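# Move turned shaft from stand into rest, thick end at stop

## Task

Take the turned shaft off its stand and put it in the rest so it lies level with its thick end against the stop. Only some pockets of the rest suit this shaft, so pick one that does. Lower it softly, because a hard landing ruins the shaft. Release it right at a pocket's bottom: let go off to one side and it slides down and may land hard.

## Robot and tools

Robot: two arms, left_arm and right_arm. Each has 7 joints plus a gripper. left_arm's fingers are rigid. right_arm's fingers can fold: a part held in the outer quarter of the pads (near the tips) is squeezed normally, but deeper toward the palm a narrow part may be held loosely or not at all. A fingertip pushed into a surface also folds under little force unless the fingers are fully shut, so a later grip may fail. Bases in the scene frame: left_arm (+0.013, +0.375, +0.045) m, right_arm (+0.006, -0.435, +0.045) m, both turned only slightly about z.

Scene frame: origin at table-top height, midway between the arms. +z is up, +x points out over the table, and left_arm is on the +y side. Image left and right do not match the arm names. A lathe stands behind the bases toward -x, with its chuck facing +y. Its chip pan counts as outside the work area.

The row (used by execute_actions and move) is 20 numbers, each in [-1, 1]. It holds both arms, left_arm first. Each arm's 10 numbers are, in order:
- 7 joint offsets: waist, shoulder, upper arm roll, elbow, forearm roll, wrist pitch, wrist roll.
- gripper position, force_limit, speed.

Joint offsets are scaled: 1.0 means 1.632 rad for the first four joints, 3.472 for forearm roll, 2.955 for wrist pitch and 4.439 for wrist roll. They are offsets from the Joint targets as they stand when the call begins, not absolute angles and not offsets from the previous row. Sending the same offset again moves the joint further.

Joint ranges (rad): waist ±2.901, shoulder ±1.836, upper arm roll ±2.901, elbow -3.077 to -0.117, forearm roll ±2.876, wrist pitch 0.440 to 4.622, wrist roll ±3.051. A call is refused if it asks for more than 0.018 rad beyond an end. Commanding within 0.05 rad of an end can trip a fault.

Gripper numbers:
- position is an absolute command: +1 is open (140 mm), about -0.8 makes the pads touch, and -1 closes until blocked.
- force_limit runs from -1 (soft) to +1 (firm).
- speed runs from -1 (about 30 mm/s) to +1 (250 mm/s). A faster close grips harder.
- force_limit and speed start at +1.
- To leave a gripper unchanged, resend its last three numbers, since 0 is itself a command.

execute_actions: takes actions, a list holding one action, plus optional cameras. An action may contain:
- rows: up to 15 rows, one per 1/30 s step.
- steps: 1 to 450, default 15, at least the number of rows. After the last row the arms keep heading to that row's target, so give far targets more steps.
- until: a lathe condition that ends the action early.
- lathe: door open/shut, chuck clamp/open, or stop:true.
An empty actions list just reports state and images.

move: target is one row or a list of up to 15 rows. Every row counts from the same starting Joint targets. The joints travel together, so the gripper follows a curve. speed is the top speed of the joint with farthest to go, 0.01 to 5.26 rad/s, default 0.5. blend is in rad and rounds the corners of a list of targets. blocking=false returns early; then call wait or stop before sending new rows or moves. A move does not avoid obstacles. Faster contact, or a target set deeper past a contact, hits harder. The result adds a move: line giving how it ended: done, off_target, moving, held or fault.

wait: seconds, 0 to 10. stop: brakes a running move. zoom_image: takes a camera (cam_low, cam_chuck, cam_left_wrist, cam_right_wrist) and a region [x0,y0,x1,y1] in pixels, at most 504 by 504. set_collision_behavior: contact_force_n is 20, 40 or 85. finished_scene: scene is this scene's number; it ends the scene for good.

Results show:
- Each gripper's end_effector_position (m) and quat in the scene frame, possibly off by a few cm. The point is midway between the closed pads; the fingertips reach about 33 mm beyond it.
- Joint positions, velocities, targets and torques, external torques, flange force, and Tool commands.
- object_status: 0 moving, 1 blocked while opening, 2 blocked while closing (a grip), 3 reached the commanded position.
- position_measured in counts: 3 is open, 139 is 60 mm, 200 is 20 mm, 230 means the pads meet.
- Lines such as joint command not followed, joint sent to its limit, MOTOR HOT and fault messages.

Limits: each step, every joint target may lead its measured angle only by a fixed amount, so big moves may take several calls. A contact force of 85 N, or 85 N m torque on the large joints and 11 N m on the wrist joints, stops that arm for 10 s. Overspeed or running past a range end does the same. A held part's weight counts toward these limits.

Avoid:
- Dropping the shaft, releasing it while it moves, or letting it slam into the rest.
- Squeezing it hard while it still sits on the stand.
- Hitting fixed objects or one arm against the other.
- Swinging a load quickly.
- Knocking anything off the table or into the lathe.
To end a push, command the targets back past the measured joint positions. Loose parts may occasionally get a small push.

Each tool is called as a command line: name --argument value for each argument, lists and objects as JSON in quotes; but a table of rows of numbers goes row by row, as --pt "numbers of a row", without its own name.

## Session

execute_actions --actions '[]'

Scene clock: 0.00 s.
left_arm: end_effector_position=(+0.6114, +0.3597, +0.2243) position_measured=3 object_status=3 end_effector_quat_wxyz=(-0.006, +0.975, +0.220, -0.008) | right_arm: end_effector_position=(+0.2145, +0.0145, +0.2563) position_measured=3 object_status=3 end_effector_quat_wxyz=(+0.222, +0.963, -0.062, +0.137)
Joint positions: left_arm=[-0.023 0.205 0.008 -1.905 0.007 2.091 -2.047] | right_arm=[1.366 0.211 0.004 -1.835 -0.337 1.628 -0.005]
Joint velocities: within noise
Joint torques (N m): no reading
External joint torques (N m): no reading
Flange force (N): no reading
Joint targets: left_arm=[-0.023 0.205 0.008 -1.905 0.007 2.091 -2.047] | right_arm=[1.366 0.211 0.004 -1.835 -0.337 1.628 -0.005]
Tool commands: left_gripper/position=+1.0 left_gripper/force_limit=+1.0 left_gripper/speed=+1.0 right_gripper/position=+1.0 right_gripper/force_limit=+1.0 right_gripper/speed=+1.0
lathe: door_state=shut chuck_state=open seat_state=open

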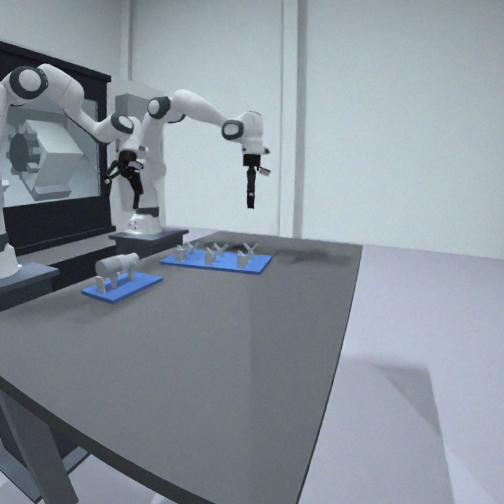

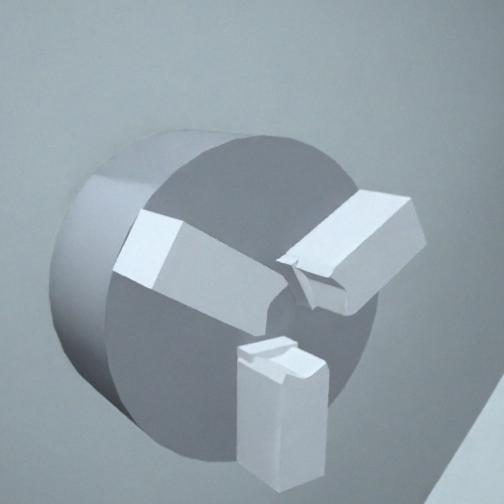

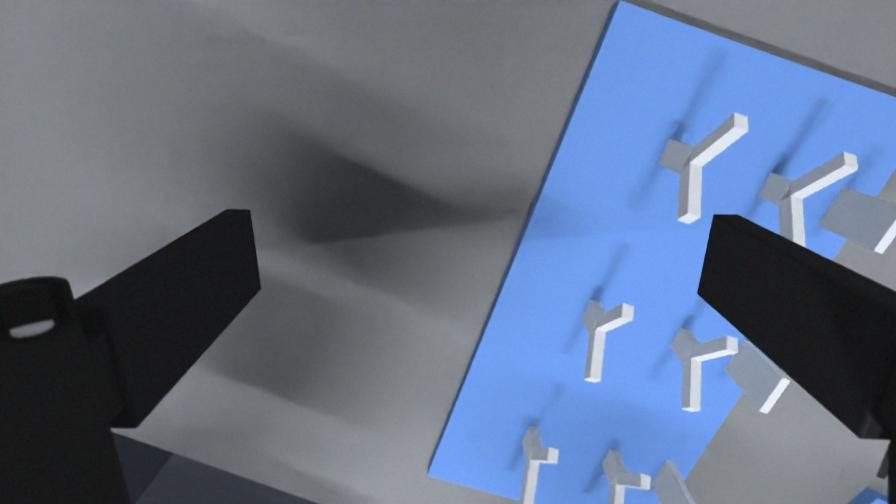

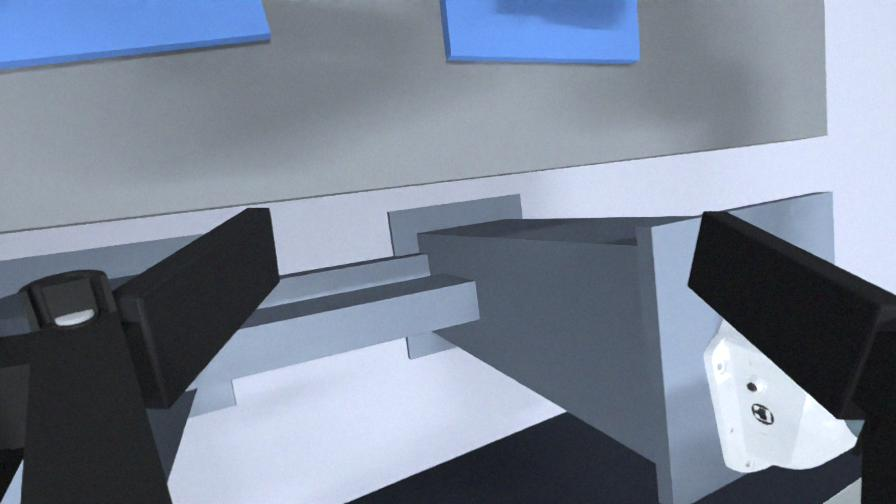

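zoom_image --camera "cam_low" --region '[70, 220, 290, 320]'

zoom_image --camera "cam_left_wrist" --region '[420, 0, 896, 504]'

Scaled by 2.291.

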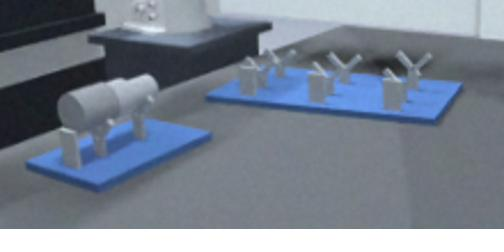

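Scaled by 1.000.

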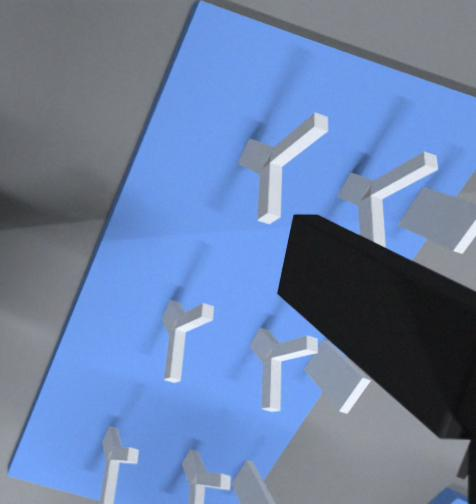

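move --target '[0,0,0,0,0,0,0,1,1,1,-0.469,0,0,0,0.097,0.157,0,1,1,1]' --speed 1

zoom_image --camera "cam_left_wrist" --region '[420, 0, 896, 504]'

Scene clock: 2.63 s.
left_arm: end_effector_position=(+0.6114, +0.3597, +0.2243) position_measured=3 object_status=3 end_effector_quat_wxyz=(-0.006, +0.975, +0.220, -0.008) | right_arm: end_effector_position=(+0.5305, -0.0929, +0.2528) position_measured=3 object_status=3 end_effector_quat_wxyz=(-0.017, +0.881, -0.473, +0.011)
Joint positions: left_arm=[-0.023 0.205 0.008 -1.905 0.007 2.091 -2.047] | right_arm=[0.6 0.211 0.003 -1.835 -0.003 2.086 -0.005]
Joint velocities: left_arm=[within noise] | right_arm=[-0.001 -0.001 0 0 0 0.004 0.001]
Joint torques (N m): left_arm=[0.09 -36.92 0.32 23.49 0.76 2.48 0.01] | right_arm=[-0.51 -37.75 0.56 24.19 0.97 3 -0.07]
External joint torques (N m): left_arm=[0.08 1.8 0.04 -0.56 -0.03 -0.1 0.01] | right_arm=[-0.41 1.49 0.44 -0.22 0.31 0.33 -0.07]
Flange force (N): left_arm=[2.9 1.3 2.2] | right_arm=[0.4 -3.1 2.4]
Joint targets: left_arm=[-0.023 0.205 0.008 -1.905 0.007 2.091 -2.047] | right_arm=[0.600 0.211 0.004 -1.835 0.000 2.092 -0.005]
lathe: door_state=shut chuck_state=open seat_state=open
move: done
camera_calibration:
cam_right_wrist: T_world_to_cam=[[-0.834652, -0.547888, -0.0563449, 0.415717], [-0.529978, 0.771071, 0.352948, 0.265091], [-0.14993, 0.32445, -0.933945, 0.487296], [0, 0, 0, 1]] pos_world=[0.560532, -0.13474, 0.384968]

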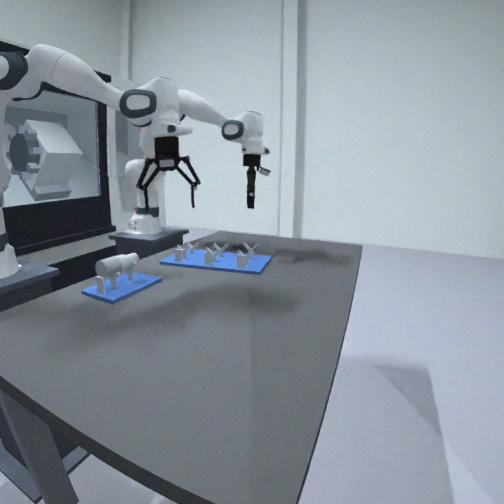

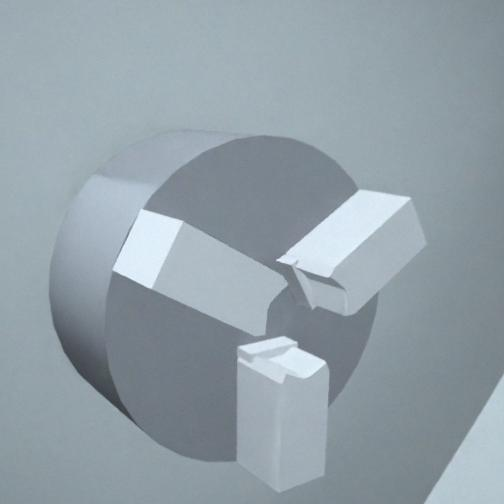

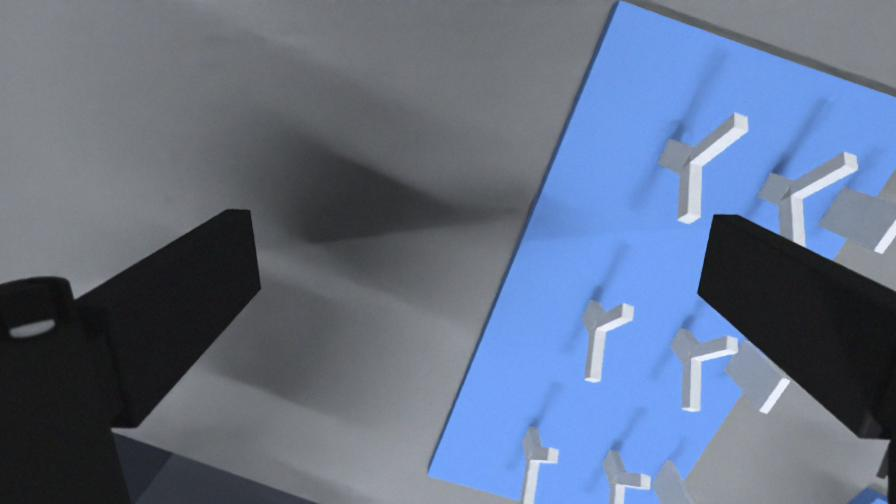

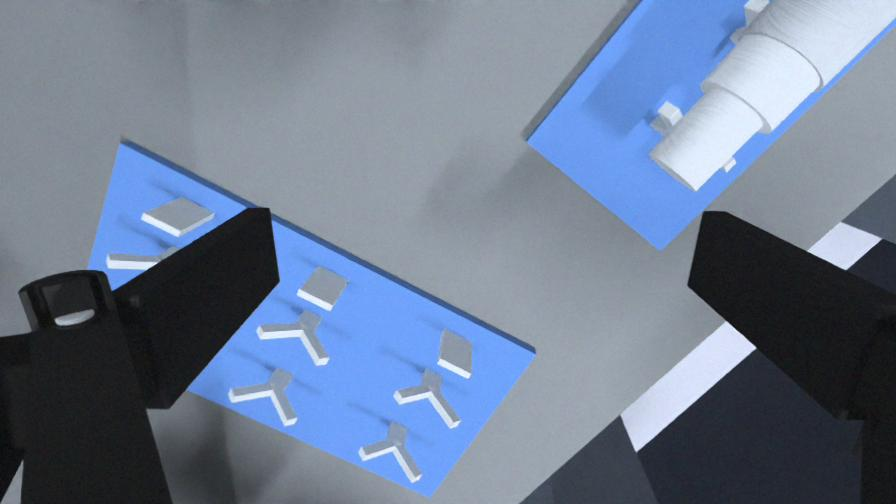

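Scaled by 1.000.

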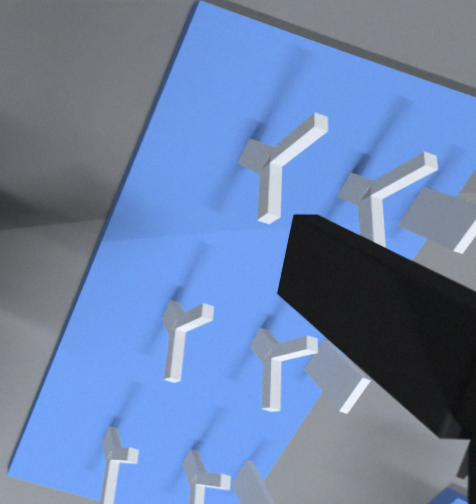

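move --target '[0,0,0,0,0,0,0,1,1,1,-0.919,0,0,0,0,0,0,1,1,1]' --speed 1.2 --cameras '[]'

move --target '[-0.3027,0.0604,-0.0049,0.3604,-0.002,-0.1593,0.3431,1,1,1,0,0,0,0,0,0,0,1,1,1]' --speed 0.8 --cameras '["cam_left_wrist","cam_low"]'

Scene clock: 5.73 s.
left_arm: end_effector_position=(+0.6114, +0.3597, +0.2243) position_measured=3 object_status=3 end_effector_quat_wxyz=(-0.006, +0.975, +0.220, -0.008) | right_arm: end_effector_position=(+0.3846, -0.9346, +0.2529) position_measured=3 object_status=3 end_effector_quat_wxyz=(+0.006, -0.322, +0.946, -0.020)
Joint positions: left_arm=[-0.023 0.205 0.008 -1.905 0.007 2.091 -2.047] | right_arm=[-0.9 0.211 0.003 -1.835 -0.003 2.087 -0.005]
Joint velocities: within noise
Joint torques (N m): left_arm=[0 -36.91 0.3 23.46 0.76 2.47 -0.03] | right_arm=[-0.31 -37.8 0.55 24.19 0.79 2.88 -0.06]
External joint torques (N m): left_arm=[0.14 1.87 0.16 -0.63 -0.03 -0.11 -0.03] | right_arm=[-0.43 1.42 0.24 -0.22 0.12 0.21 -0.06]
Flange force (N): left_arm=[2.9 1.3 2.4] | right_arm=[0.4 -3.0 2.1]
Joint targets: left_arm=[-0.023 0.205 0.008 -1.905 0.007 2.091 -2.047] | right_arm=[-0.900 0.211 0.004 -1.835 0.000 2.092 -0.005]
lathe: door_state=shut chuck_state=open seat_state=open
move: done
No camera images: "cameras" was empty.

Scene clock: 9.23 s.
left_arm: end_effector_position=(+0.5723, +0.0462, +0.4011) position_measured=3 object_status=3 end_effector_quat_wxyz=(-0.002, +0.706, -0.709, +0.001) | right_arm: end_effector_position=(+0.3846, -0.9346, +0.2529) position_measured=3 object_status=3 end_effector_quat_wxyz=(+0.006, -0.322, +0.946, -0.020)
Joint positions: left_arm=[-0.517 0.302 -0.001 -1.318 0.003 1.623 -0.529] | right_arm=[-0.9 0.211 0.003 -1.835 -0.003 2.088 -0.005]
Joint velocities: left_arm=[0 0 0 0 0.001 0 0.004] | right_arm=[within noise]
Joint torques (N m): left_arm=[0.08 -39.95 0.56 24.09 0.54 2.28 0.19] | right_arm=[-0.41 -37.8 0.46 24.15 0.78 2.88 -0.09]
External joint torques (N m): left_arm=[0.03 2.42 0.27 -0.39 -0.25 -0.37 0.19] | right_arm=[-0.37 1.45 0.29 -0.27 0.12 0.21 -0.08]
Flange force (N): left_arm=[3.6 -7.3 -1.2] | right_arm=[0.4 -2.9 2.2]
Joint targets: left_arm=[-0.517 0.304 0.000 -1.316 0.000 1.621 -0.524] | right_arm=[-0.900 0.211 0.004 -1.835 0.000 2.092 -0.005]
lathe: door_state=shut chuck_state=open seat_state=open
move: done
camera_calibration:
cam_left_wrist: T_world_to_cam=[[-0.999942, 0.000201368, -0.0107374, 0.587266], [-0.00353255, 0.938019, 0.346566, -0.179372], [0.0101417, 0.346584, -0.937964, 0.497922], [0, 0, 0, 1]] pos_world=[0.581549, -0.00443589, 0.535503]
Images, in order (width x height): cam_low 504x504, cam_left_wrist 896x504.

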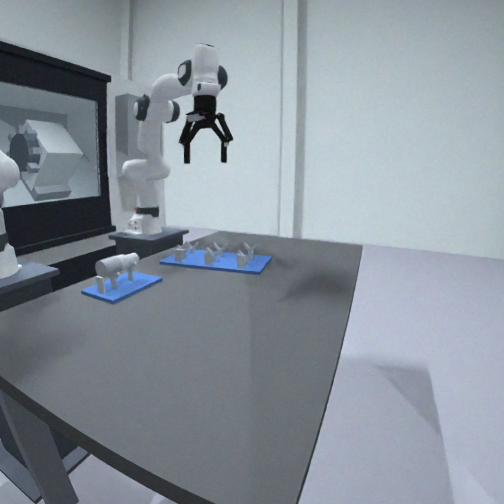

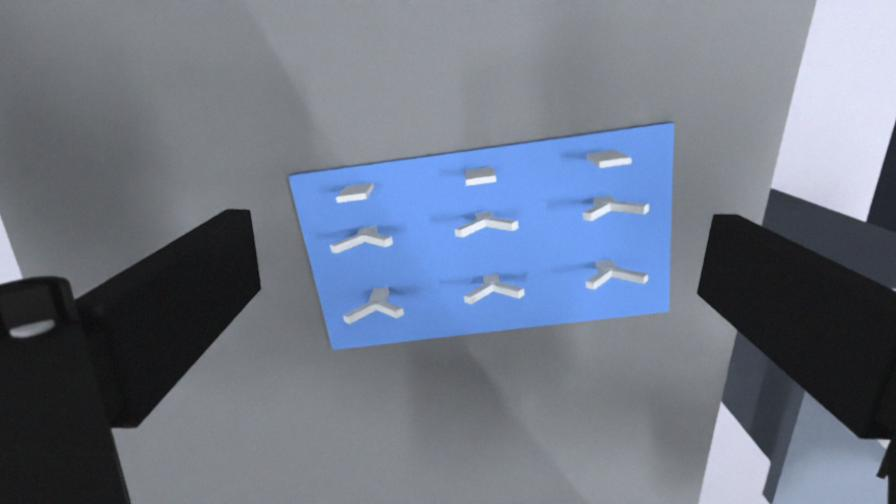

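zoom_image --camera "cam_left_wrist" --region '[280, 110, 480, 360]'

zoom_image --camera "cam_left_wrist" --region '[440, 110, 690, 330]'

zoom_image --camera "cam_low" --region '[150, 225, 280, 280]'

Scaled by 2.016.

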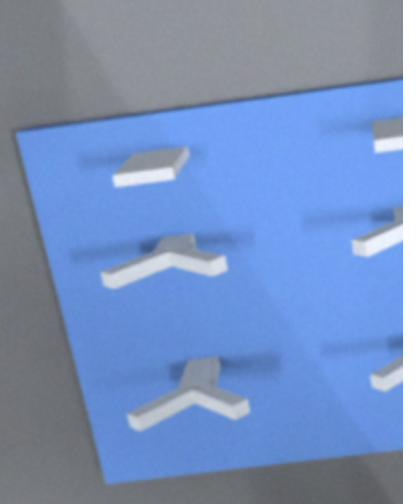

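Scaled by 2.016.

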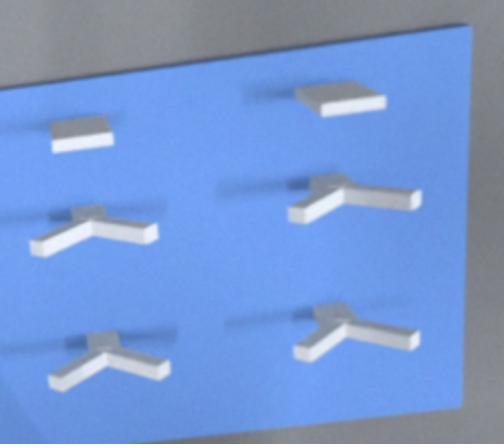

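Scaled by 3.877.

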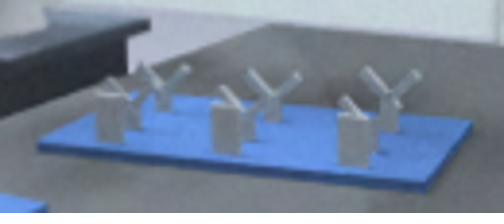

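move --target '[-0.2819,0.205,0,0.2398,0,-0.0196,-0.1036,1,1,1,0,0,0,0,0,0,0,1,1,1]' --speed 0.8 --cameras '["cam_left_wrist","cam_low"]'

zoom_image --camera "cam_left_wrist" --region '[250, 0, 650, 450]'

zoom_image --camera "cam_low" --region '[70, 230, 180, 310]'

Scene clock: 11.73 s.
left_arm: end_effector_position=(+0.4098, -0.2326, +0.3484) position_measured=3 object_status=3 end_effector_quat_wxyz=(-0.001, +0.702, -0.712, -0.001) | right_arm: end_effector_position=(+0.3846, -0.9347, +0.2529) position_measured=3 object_status=3 end_effector_quat_wxyz=(+0.006, -0.322, +0.946, -0.020)
Joint positions: left_arm=[-0.977 0.64 -0.001 -0.926 0.002 1.565 -0.978] | right_arm=[-0.9 0.211 0.003 -1.835 -0.003 2.088 -0.005]
Joint velocities: left_arm=[0 -0.001 0 -0.001 0 0 -0.006] | right_arm=[within noise]
Joint torques (N m): left_arm=[0.1 -49.1 0.78 23.83 0.81 2.29 -0.15] | right_arm=[-0.38 -37.79 0.53 24.11 0.78 2.9 -0.07]
External joint torques (N m): left_arm=[0 1.93 0.18 -0.22 -0.02 -0.36 -0.15] | right_arm=[-0.38 1.55 0.33 -0.31 0.12 0.23 -0.07]
Flange force (N): left_arm=[0.0 0.0 0.0] | right_arm=[0.4 -3.0 2.4]
Joint targets: left_arm=[-0.977 0.639 0.000 -0.925 0.000 1.563 -0.984] | right_arm=[-0.900 0.211 0.004 -1.835 0.000 2.092 -0.005]
lathe: door_state=shut chuck_state=open seat_state=open
move: done
camera_calibration:
cam_left_wrist: T_world_to_cam=[[-0.999924, 0.0104082, -0.00661279, 0.42509], [0.0074663, 0.937807, 0.347077, 0.0950259], [0.00981397, 0.347001, -0.937813, 0.546986], [0, 0, 0, 1]] pos_world=[0.41898, -0.283345, 0.482801]
Images, in order (width x height): cam_low 504x504, cam_left_wrist 896x504.

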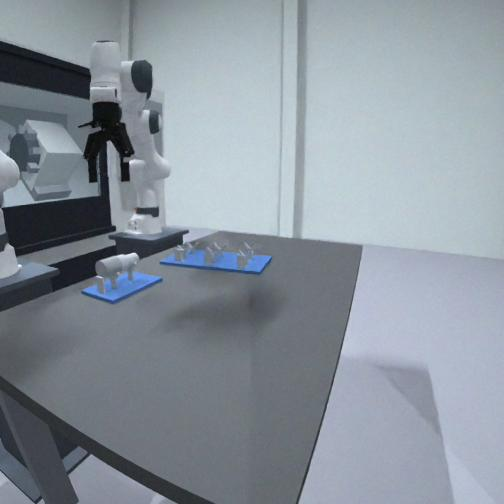

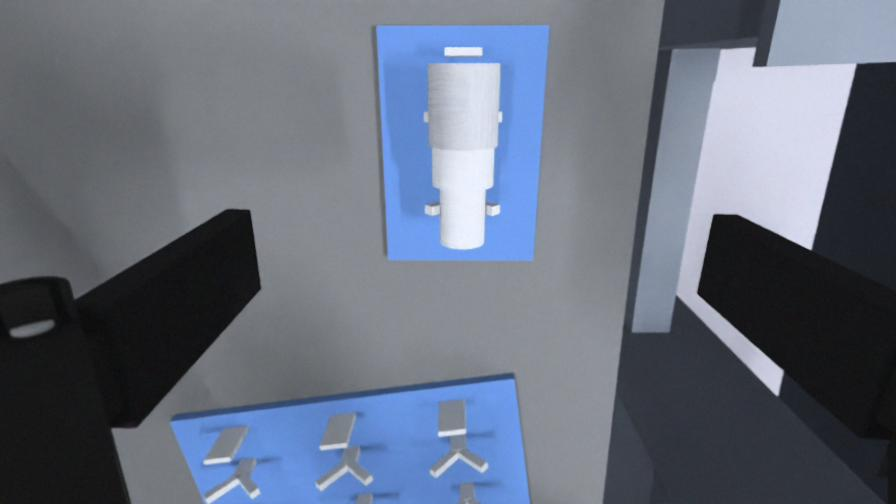

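Scaled by 1.120.

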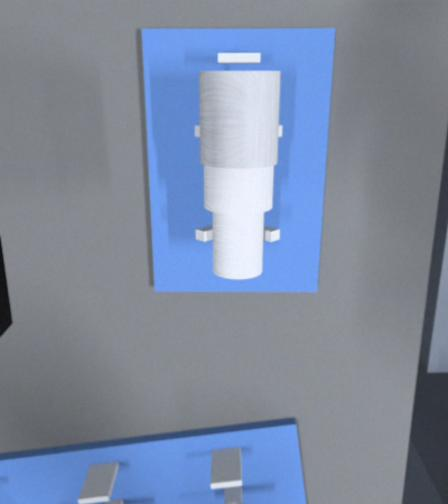

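Scaled by 4.582.

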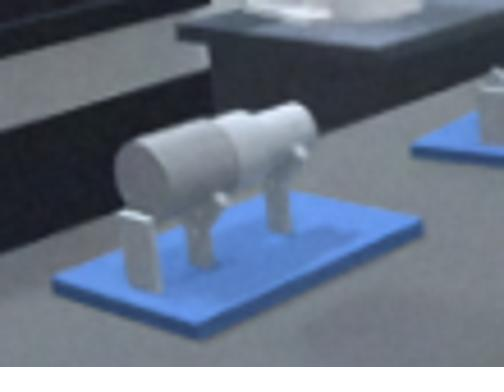

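move --target '[0.2947,-0.0493,0,-0.2523,0,0.1124,0.1084,1,1,1,0,0,0,0,0,0,0,1,1,1]' --speed 0.8 --cameras '["cam_left_wrist"]'

zoom_image --camera "cam_left_wrist" --region '[200, 80, 450, 400]'

zoom_image --camera "cam_left_wrist" --region '[450, 80, 700, 400]'

move --target '[-0.0692,-0.2394,0,-0.3569,0,0.0649,-0.0255,1,1,1,0,0,0,0,0,0,0,1,1,1]' --speed 0.8 --cameras '["cam_left_wrist"]'

zoom_image --camera "cam_left_wrist" --region '[200, 80, 450, 400]'

zoom_image --camera "cam_left_wrist" --region '[450, 80, 700, 400]'

Scene clock: 15.27 s.
left_arm: end_effector_position=(+0.6371, +0.0267, +0.2391) position_measured=3 object_status=3 end_effector_quat_wxyz=(+0.000, +0.706, -0.708, -0.002) | right_arm: end_effector_position=(+0.3846, -0.9347, +0.2529) position_measured=3 object_status=3 end_effector_quat_wxyz=(+0.006, -0.322, +0.946, -0.020)
Joint positions: left_arm=[-0.496 0.56 0.001 -1.336 0.001 1.893 -0.508] | right_arm=[-0.9 0.211 0.003 -1.835 -0.003 2.088 -0.005]
Joint velocities: left_arm=[-0.001 0 0 0 -0.001 0 0.005] | right_arm=[within noise]
Joint torques (N m): left_arm=[0.03 -48.03 0.7 24.01 0.71 2.78 0.18] | right_arm=[-0.35 -37.83 0.52 24.15 0.77 2.89 -0.07]
External joint torques (N m): left_arm=[0.06 1.97 0.23 -0.9 -0.03 0.16 0.18] | right_arm=[-0.23 1.38 0.43 -0.26 0.11 0.21 -0.07]
Flange force (N): left_arm=[0.5 -1.7 2.9] | right_arm=[0.1 -2.8 2.1]
Joint targets: left_arm=[-0.496 0.558 0.000 -1.337 0.000 1.895 -0.502] | right_arm=[-0.900 0.211 0.004 -1.835 0.000 2.092 -0.005]
lathe: door_state=shut chuck_state=open seat_state=open
move: done
camera_calibration:
cam_left_wrist: T_world_to_cam=[[-0.999986, -0.0018594, -0.00489582, 0.648923], [-0.00344812, 0.937385, 0.348278, -0.105192], [0.00394168, 0.34829, -0.937379, 0.355875], [0, 0, 0, 1]] pos_world=[0.647149, -0.0241359, 0.373403]
Images, in order (width x height): cam_left_wrist 896x504.

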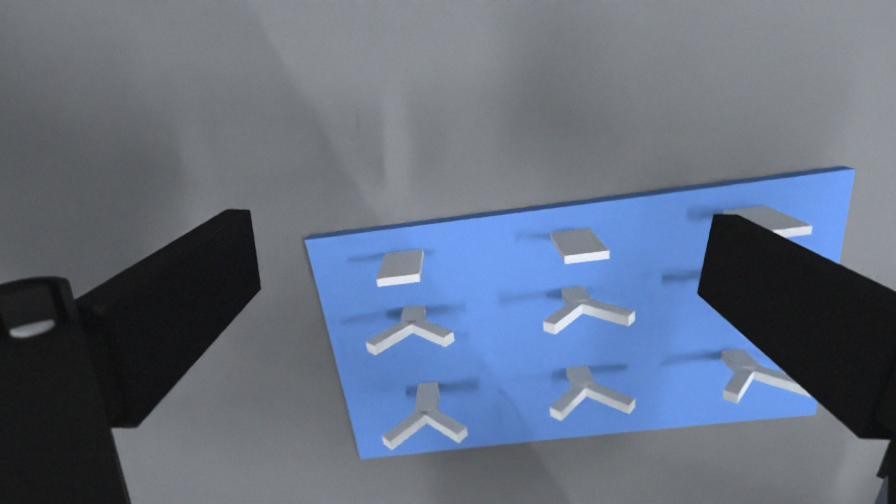

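Scaled by 1.575.

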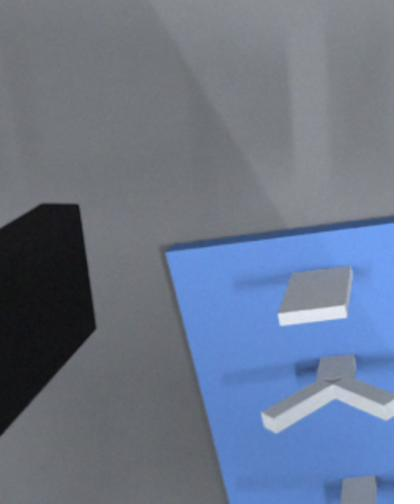

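Scaled by 1.575.

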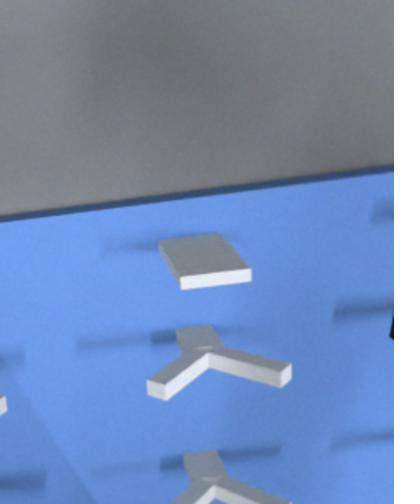

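Scene clock: 17.07 s.
left_arm: end_effector_position=(+0.4973, +0.0280, +0.2388) position_measured=3 object_status=3 end_effector_quat_wxyz=(+0.000, +0.703, -0.711, -0.002) | right_arm: end_effector_position=(+0.3846, -0.9347, +0.2529) position_measured=3 object_status=3 end_effector_quat_wxyz=(+0.006, -0.322, +0.946, -0.020)
Joint positions: left_arm=[-0.608 0.17 0 -1.918 0.001 2.084 -0.61] | right_arm=[-0.9 0.211 0.003 -1.835 -0.003 2.088 -0.005]
Joint velocities: left_arm=[-0.001 0 0 -0.001 0 0.001 -0.007] | right_arm=[within noise]
Joint torques (N m): left_arm=[-0.2 -36.56 0.26 23.37 0.65 2.75 -0.11] | right_arm=[-0.36 -37.79 0.53 24.13 0.78 2.87 -0.09]
External joint torques (N m): left_arm=[-0.18 1.23 0.13 -0.85 -0.03 0.13 -0.11] | right_arm=[-0.45 1.45 0.24 -0.29 0.12 0.19 -0.08]
Flange force (N): left_arm=[0.3 0.1 2.6] | right_arm=[0.5 -2.9 2.2]
Joint targets: left_arm=[-0.609 0.167 0.000 -1.919 0.000 2.087 -0.616] | right_arm=[-0.900 0.211 0.004 -1.835 0.000 2.092 -0.005]
lathe: door_state=shut chuck_state=open seat_state=open
move: done
camera_calibration:
cam_left_wrist: T_world_to_cam=[[-0.999956, 0.00837108, -0.00426832, 0.508739], [0.00635992, 0.93734, 0.348358, -0.11169], [0.006917, 0.348316, -0.937352, 0.354213], [0, 0, 0, 1]] pos_world=[0.506977, -0.0229449, 0.373102]
Images, in order (width x height): cam_left_wrist 896x504.

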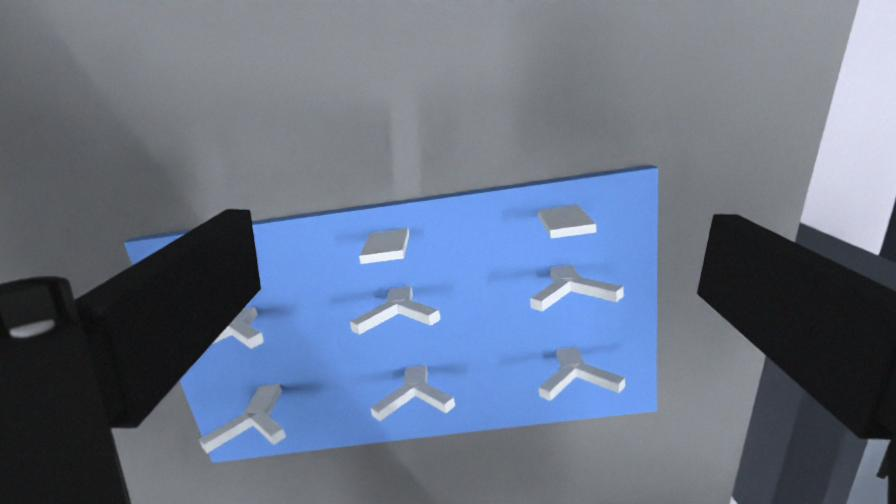

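Scaled by 1.575.

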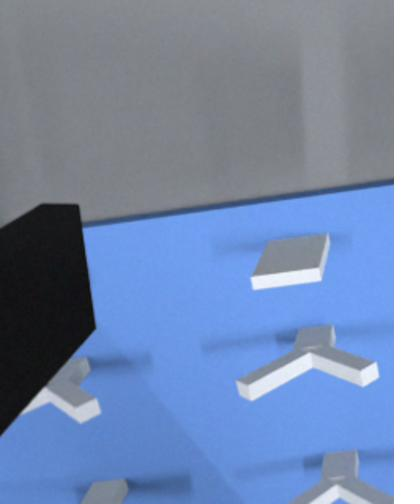

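Scaled by 1.575.

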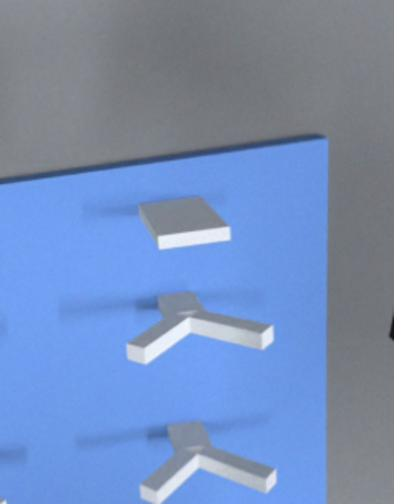

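move --target '[0.0692,0.2394,0,0.3569,0,-0.0649,0.0255,1,1,1,0,0,0,0,0,0,0,1,1,1]' --speed 0.8 --cameras '["cam_left_wrist"]'

zoom_image --camera "cam_left_wrist" --region '[350, 240, 480, 350]'

zoom_image --camera "cam_left_wrist" --region '[350, 350, 480, 460]'

zoom_image --camera "cam_left_wrist" --region '[520, 220, 650, 330]'

zoom_image --camera "cam_left_wrist" --region '[520, 330, 650, 440]'

Scene clock: 19.10 s.
left_arm: end_effector_position=(+0.6376, +0.0258, +0.2410) position_measured=3 object_status=3 end_effector_quat_wxyz=(-0.001, +0.706, -0.708, +0.001) | right_arm: end_effector_position=(+0.3846, -0.9347, +0.2529) position_measured=3 object_status=3 end_effector_quat_wxyz=(+0.006, -0.322, +0.946, -0.020)
Joint positions: left_arm=[-0.496 0.556 0 -1.338 0.001 1.897 -0.508] | right_arm=[-0.9 0.211 0.003 -1.835 -0.003 2.088 -0.005]
Joint velocities: left_arm=[-0.001 -0.001 0 -0.001 -0.002 -0.001 0.007] | right_arm=[within noise]
Joint torques (N m): left_arm=[0.12 -47.61 0.76 24.66 0.71 2.19 0.31] | right_arm=[-0.37 -37.87 0.56 24.18 0.8 2.88 -0.14]
External joint torques (N m): left_arm=[0.11 2.39 0.28 -0.3 -0.02 -0.45 0.31] | right_arm=[-0.26 1.21 0.46 -0.13 0.14 0.22 -0.13]
Flange force (N): left_arm=[3.6 -7.9 0.6] | right_arm=[0.3 -2.8 1.8]
Joint targets: left_arm=[-0.496 0.558 0.000 -1.337 0.000 1.895 -0.502] | right_arm=[-0.900 0.211 0.004 -1.835 0.000 2.092 -0.005]
lathe: door_state=shut chuck_state=open seat_state=open
move: done
camera_calibration:
cam_left_wrist: T_world_to_cam=[[-0.999954, -0.00111671, -0.00951587, 0.650561], [-0.00433635, 0.938389, 0.345554, -0.103799], [0.0085437, 0.34558, -0.938351, 0.35524], [0, 0, 0, 1]] pos_world=[0.647046, -0.0246337, 0.375399]
Images, in order (width x height): cam_left_wrist 896x504.

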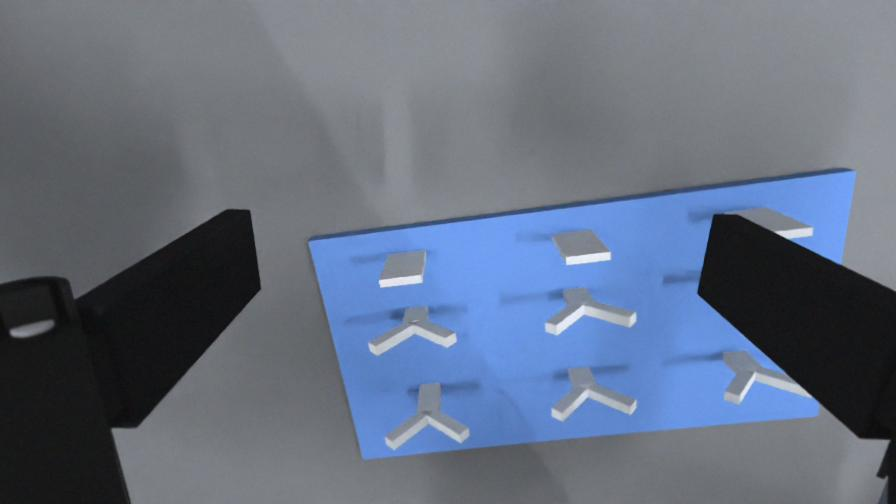

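Scaled by 3.877.

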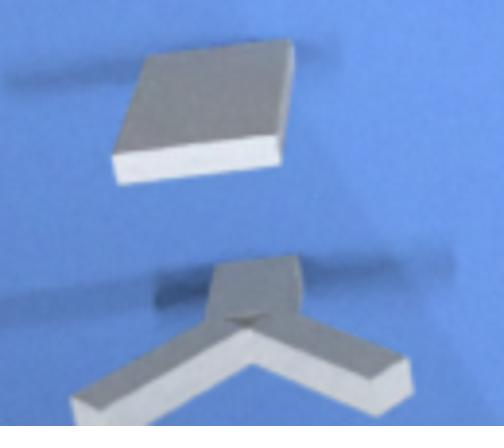

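Scaled by 3.877.

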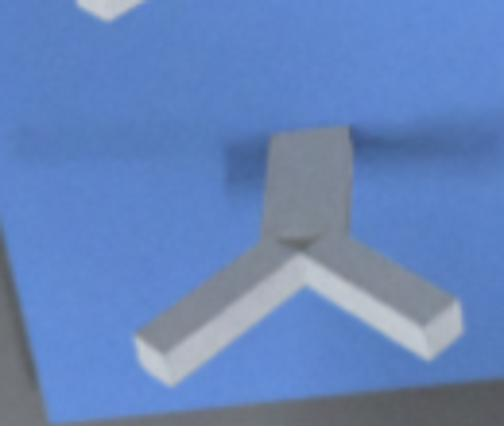

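Scaled by 3.877.

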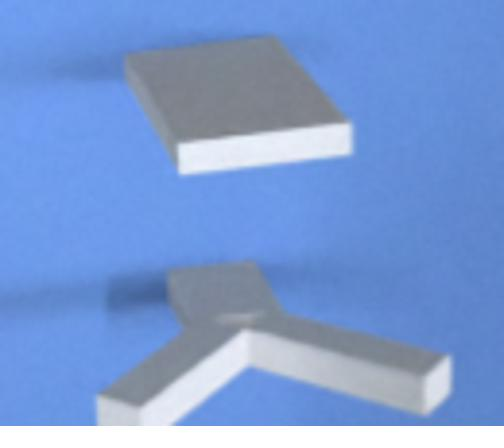

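Scaled by 3.877.

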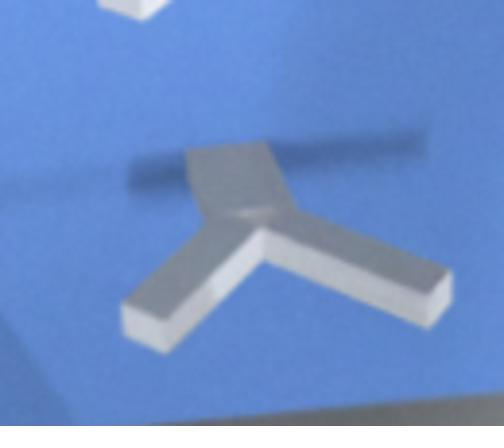

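move --target '[-0.2990,0.0503,0,0.0185,0,0.0176,-0.1090,0.4,0,0,0,0,0,0,0,0,0,1,1,1]' --speed 0.8 --cameras '["cam_left_wrist"]'

zoom_image --camera "cam_left_wrist" --region '[200, 0, 700, 500]'

Scene clock: 22.70 s.
left_arm: end_effector_position=(+0.4077, -0.2380, +0.1993) position_measured=78 object_status=3 end_effector_quat_wxyz=(-0.001, +0.701, -0.713, -0.001) | right_arm: end_effector_position=(+0.3846, -0.9347, +0.2529) position_measured=3 object_status=3 end_effector_quat_wxyz=(+0.006, -0.322, +0.946, -0.020)
Joint positions: left_arm=[-0.984 0.64 -0.001 -1.308 0.001 1.945 -0.981] | right_arm=[-0.9 0.211 0.003 -1.835 -0.003 2.088 -0.005]
Joint velocities: left_arm=[0 -0.001 0 0 -0.001 0 -0.005] | right_arm=[within noise]
Joint torques (N m): left_arm=[0.09 -49.73 0.84 24.49 0.74 2.78 -0.18] | right_arm=[-0.42 -37.76 0.49 24.15 0.78 2.86 -0.1]
External joint torques (N m): left_arm=[0.03 2.02 0.26 -0.28 -0.03 0.14 -0.18] | right_arm=[-0.6 1.52 0.13 -0.28 0.12 0.18 -0.1]
Flange force (N): left_arm=[5.0 -3.2 2.1] | right_arm=[0.8 -3.1 2.2]
Joint targets: left_arm=[-0.984 0.640 0.000 -1.307 0.000 1.947 -0.986] | right_arm=[-0.900 0.211 0.004 -1.835 0.000 2.092 -0.005]
lathe: door_state=shut chuck_state=open seat_state=open
move: done
camera_calibration:
cam_left_wrist: T_world_to_cam=[[-0.999882, 0.0142439, -0.00570125, 0.422858], [0.0113676, 0.93735, 0.348202, 0.149888], [0.0103038, 0.348097, -0.937402, 0.408879], [0, 0, 0, 1]] pos_world=[0.416891, -0.28885, 0.333503]
Images, in order (width x height): cam_left_wrist 896x504.

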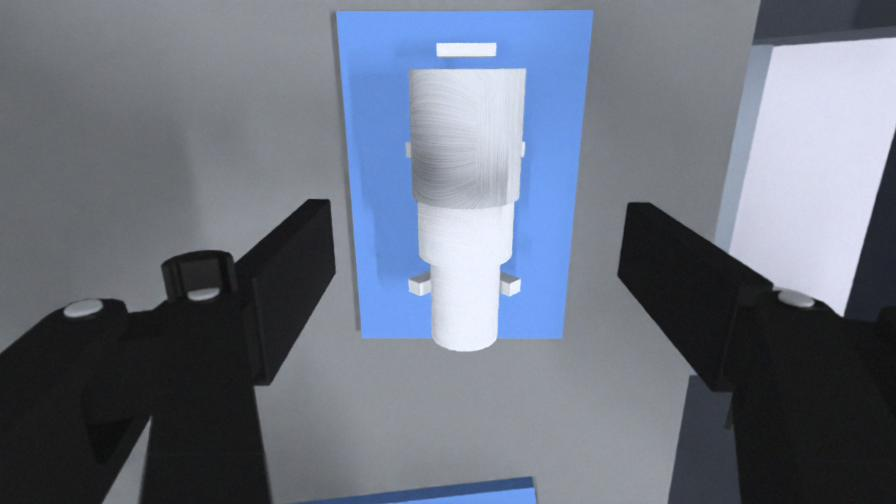

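Scaled by 1.008.

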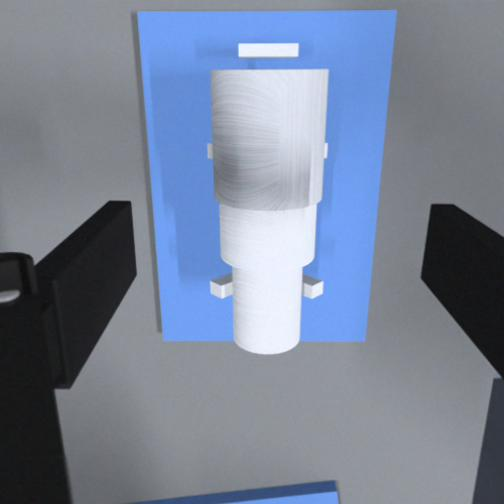

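move --target '[0,0.0537,0,-0.0526,0,0.0587,0,0.4,0,0,0,0,0,0,0,0,0,1,1,1]' --speed 0.12 --cameras '["cam_left_wrist","cam_low"]'

zoom_image --camera "cam_low" --region '[70, 210, 180, 310]'

Scene clock: 25.17 s.
left_arm: end_effector_position=(+0.4080, -0.2385, +0.1113) position_measured=78 object_status=3 end_effector_quat_wxyz=(+0.000, +0.701, -0.713, -0.001) | right_arm: end_effector_position=(+0.3846, -0.9347, +0.2529) position_measured=3 object_status=3 end_effector_quat_wxyz=(+0.006, -0.322, +0.946, -0.020)
Joint positions: left_arm=[-0.984 0.727 -0.001 -1.392 0.001 2.118 -0.983] | right_arm=[-0.9 0.211 0.003 -1.835 -0.003 2.088 -0.005]
Joint velocities: left_arm=[-0.001 0 0.001 0 -0.001 0.005 0.001] | right_arm=[within noise]
Joint torques (N m): left_arm=[0.11 -50.88 0.99 23.46 0.68 2.84 -0.17] | right_arm=[-0.35 -37.8 0.56 24.16 0.76 2.85 -0.07]
External joint torques (N m): left_arm=[-0.15 2.23 0.21 -0.67 -0.03 0.18 -0.17] | right_arm=[-0.33 1.45 0.37 -0.24 0.1 0.18 -0.07]
Flange force (N): left_arm=[3.0 -1.6 3.5] | right_arm=[0.3 -3.1 2.1]
Joint targets: left_arm=[-0.984 0.728 0.000 -1.393 0.000 2.120 -0.986] | right_arm=[-0.900 0.211 0.004 -1.835 0.000 2.092 -0.005]
lathe: door_state=shut chuck_state=open seat_state=open
move: done
camera_calibration:
cam_left_wrist: T_world_to_cam=[[-0.999901, 0.0125506, -0.00634854, 0.422334], [0.0095681, 0.937814, 0.347007, 0.182043], [0.0103089, 0.346911, -0.937841, 0.326376], [0, 0, 0, 1]] pos_world=[0.417186, -0.289247, 0.2456]
Images, in order (width x height): cam_low 504x504, cam_left_wrist 896x504.

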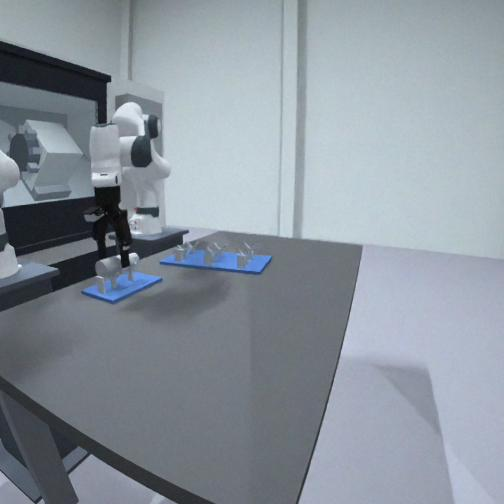

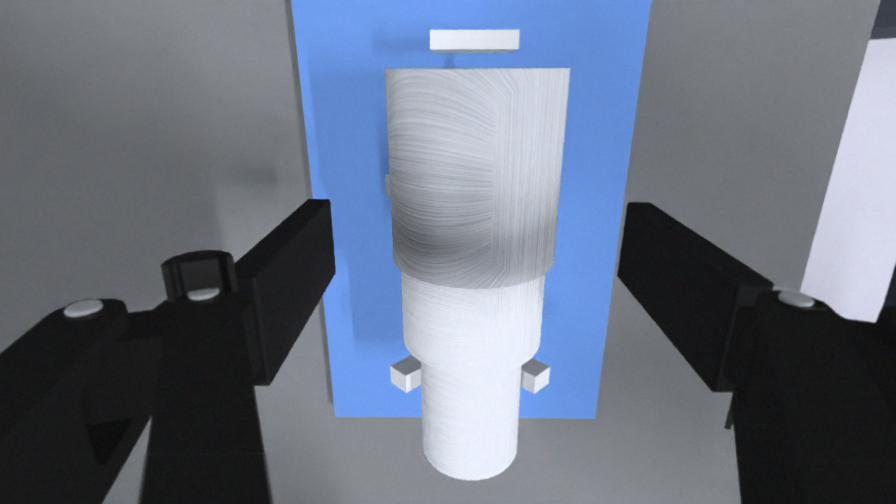

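Scaled by 4.582.

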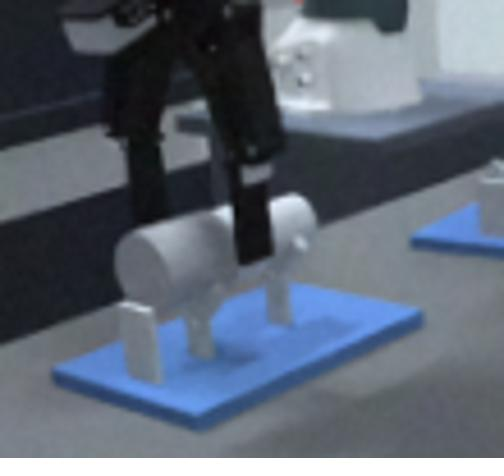

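move --pt "0 0.0043 0 -0.0042 0 0.0047 0 0.4 0 -1 0 0 0 0 0 0 0 1 1 1" --pt "0 0.0043 0 -0.0042 0 0.0047 0 -1 0 -1 0 0 0 0 0 0 0 1 1 1" --speed 0.1 --cameras '["cam_left_wrist"]'

Scene clock: 28.07 s.
left_arm: end_effector_position=(+0.4091, -0.2388, +0.1058) position_measured=148 object_status=0 end_effector_quat_wxyz=(+0.000, +0.702, -0.712, +0.002) | right_arm: end_effector_position=(+0.3846, -0.9347, +0.2529) position_measured=3 object_status=3 end_effector_quat_wxyz=(+0.006, -0.322, +0.946, -0.020)
Joint positions: left_arm=[-0.983 0.733 0 -1.398 0.001 2.134 -0.984] | right_arm=[-0.9 0.211 0.003 -1.835 -0.003 2.088 -0.005]
Joint velocities: within noise
Joint torques (N m): left_arm=[-0.6 -48.7 0.23 22.42 0.36 2.65 -0.11] | right_arm=[-0.39 -37.78 0.51 24.15 0.78 2.86 -0.07]
External joint torques (N m): left_arm=[-0.32 4.39 -0.2 -1.64 -0.33 -0.01 -0.11] | right_arm=[-0.61 1.61 0.12 -0.36 0.11 0.17 -0.06]
Flange force (N): left_arm=[4.9 -2.6 6.4] | right_arm=[0.7 -3.0 2.4]
Joint targets: left_arm=[-0.984 0.735 0.000 -1.399 0.000 2.134 -0.986] | right_arm=[-0.900 0.211 0.004 -1.835 0.000 2.092 -0.005]
lathe: door_state=shut chuck_state=open seat_state=open
move: done
camera_calibration:
cam_left_wrist: T_world_to_cam=[[-0.999904, 0.0104327, -0.00908214, 0.423235], [0.00667366, 0.93899, 0.343879, 0.185986], [0.0121156, 0.343785, -0.93897, 0.319932], [0, 0, 0, 1]] pos_world=[0.418078, -0.289042, 0.240294]
Images, in order (width x height): cam_left_wrist 896x504.

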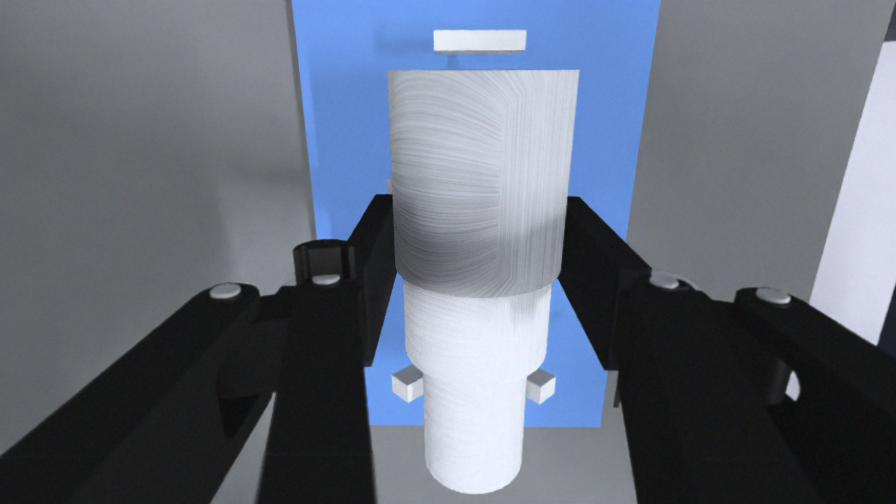

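wait --seconds 1 --cameras '["cam_low"]'

zoom_image --camera "cam_low" --region '[70, 210, 180, 310]'

Scene clock: 29.10 s.
left_arm: end_effector_position=(+0.4091, -0.2388, +0.1058) position_measured=148 object_status=2 end_effector_quat_wxyz=(+0.000, +0.702, -0.712, +0.002) | right_arm: end_effector_position=(+0.3846, -0.9347, +0.2529) position_measured=3 object_status=3 end_effector_quat_wxyz=(+0.006, -0.322, +0.946, -0.020)
Joint positions: left_arm=[-0.983 0.733 0 -1.398 0.001 2.134 -0.984] | right_arm=[-0.9 0.211 0.003 -1.835 -0.003 2.088 -0.005]
Joint velocities: within noise
Joint torques (N m): left_arm=[-0.56 -48.73 0.24 22.44 0.35 2.66 -0.1] | right_arm=[-0.41 -37.78 0.55 24.17 0.78 2.86 -0.09]
External joint torques (N m): left_arm=[-0.76 4.33 -0.52 -1.58 -0.35 0 -0.1] | right_arm=[-0.58 1.7 0.19 -0.4 0.11 0.17 -0.08]
Flange force (N): left_arm=[5.4 -2.2 6.4] | right_arm=[0.7 -3.2 2.5]
Joint targets: left_arm=[-0.984 0.735 0.000 -1.399 0.000 2.134 -0.986] | right_arm=[-0.900 0.211 0.004 -1.835 0.000 2.092 -0.005]
Tool commands: left_gripper/position=-1.0 left_gripper/force_limit=+0.0 left_gripper/speed=-1.0 right_gripper/position=+1.0 right_gripper/force_limit=+1.0 right_gripper/speed=+1.0
lathe: door_state=shut chuck_state=open seat_state=open
wait: 1.00 s
Images, in order (width x height): cam_low 504x504.

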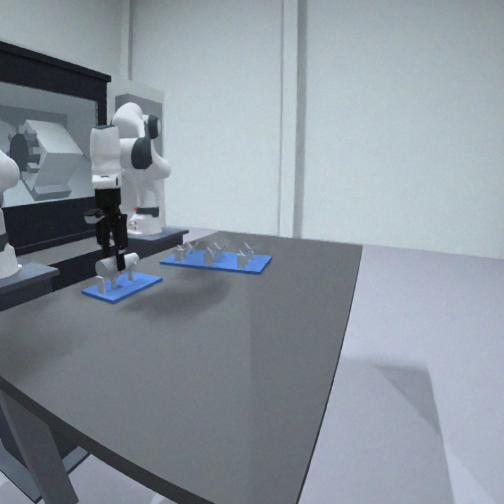

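Scaled by 4.582.

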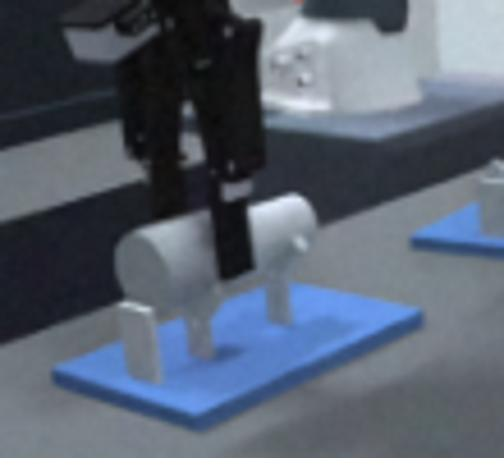

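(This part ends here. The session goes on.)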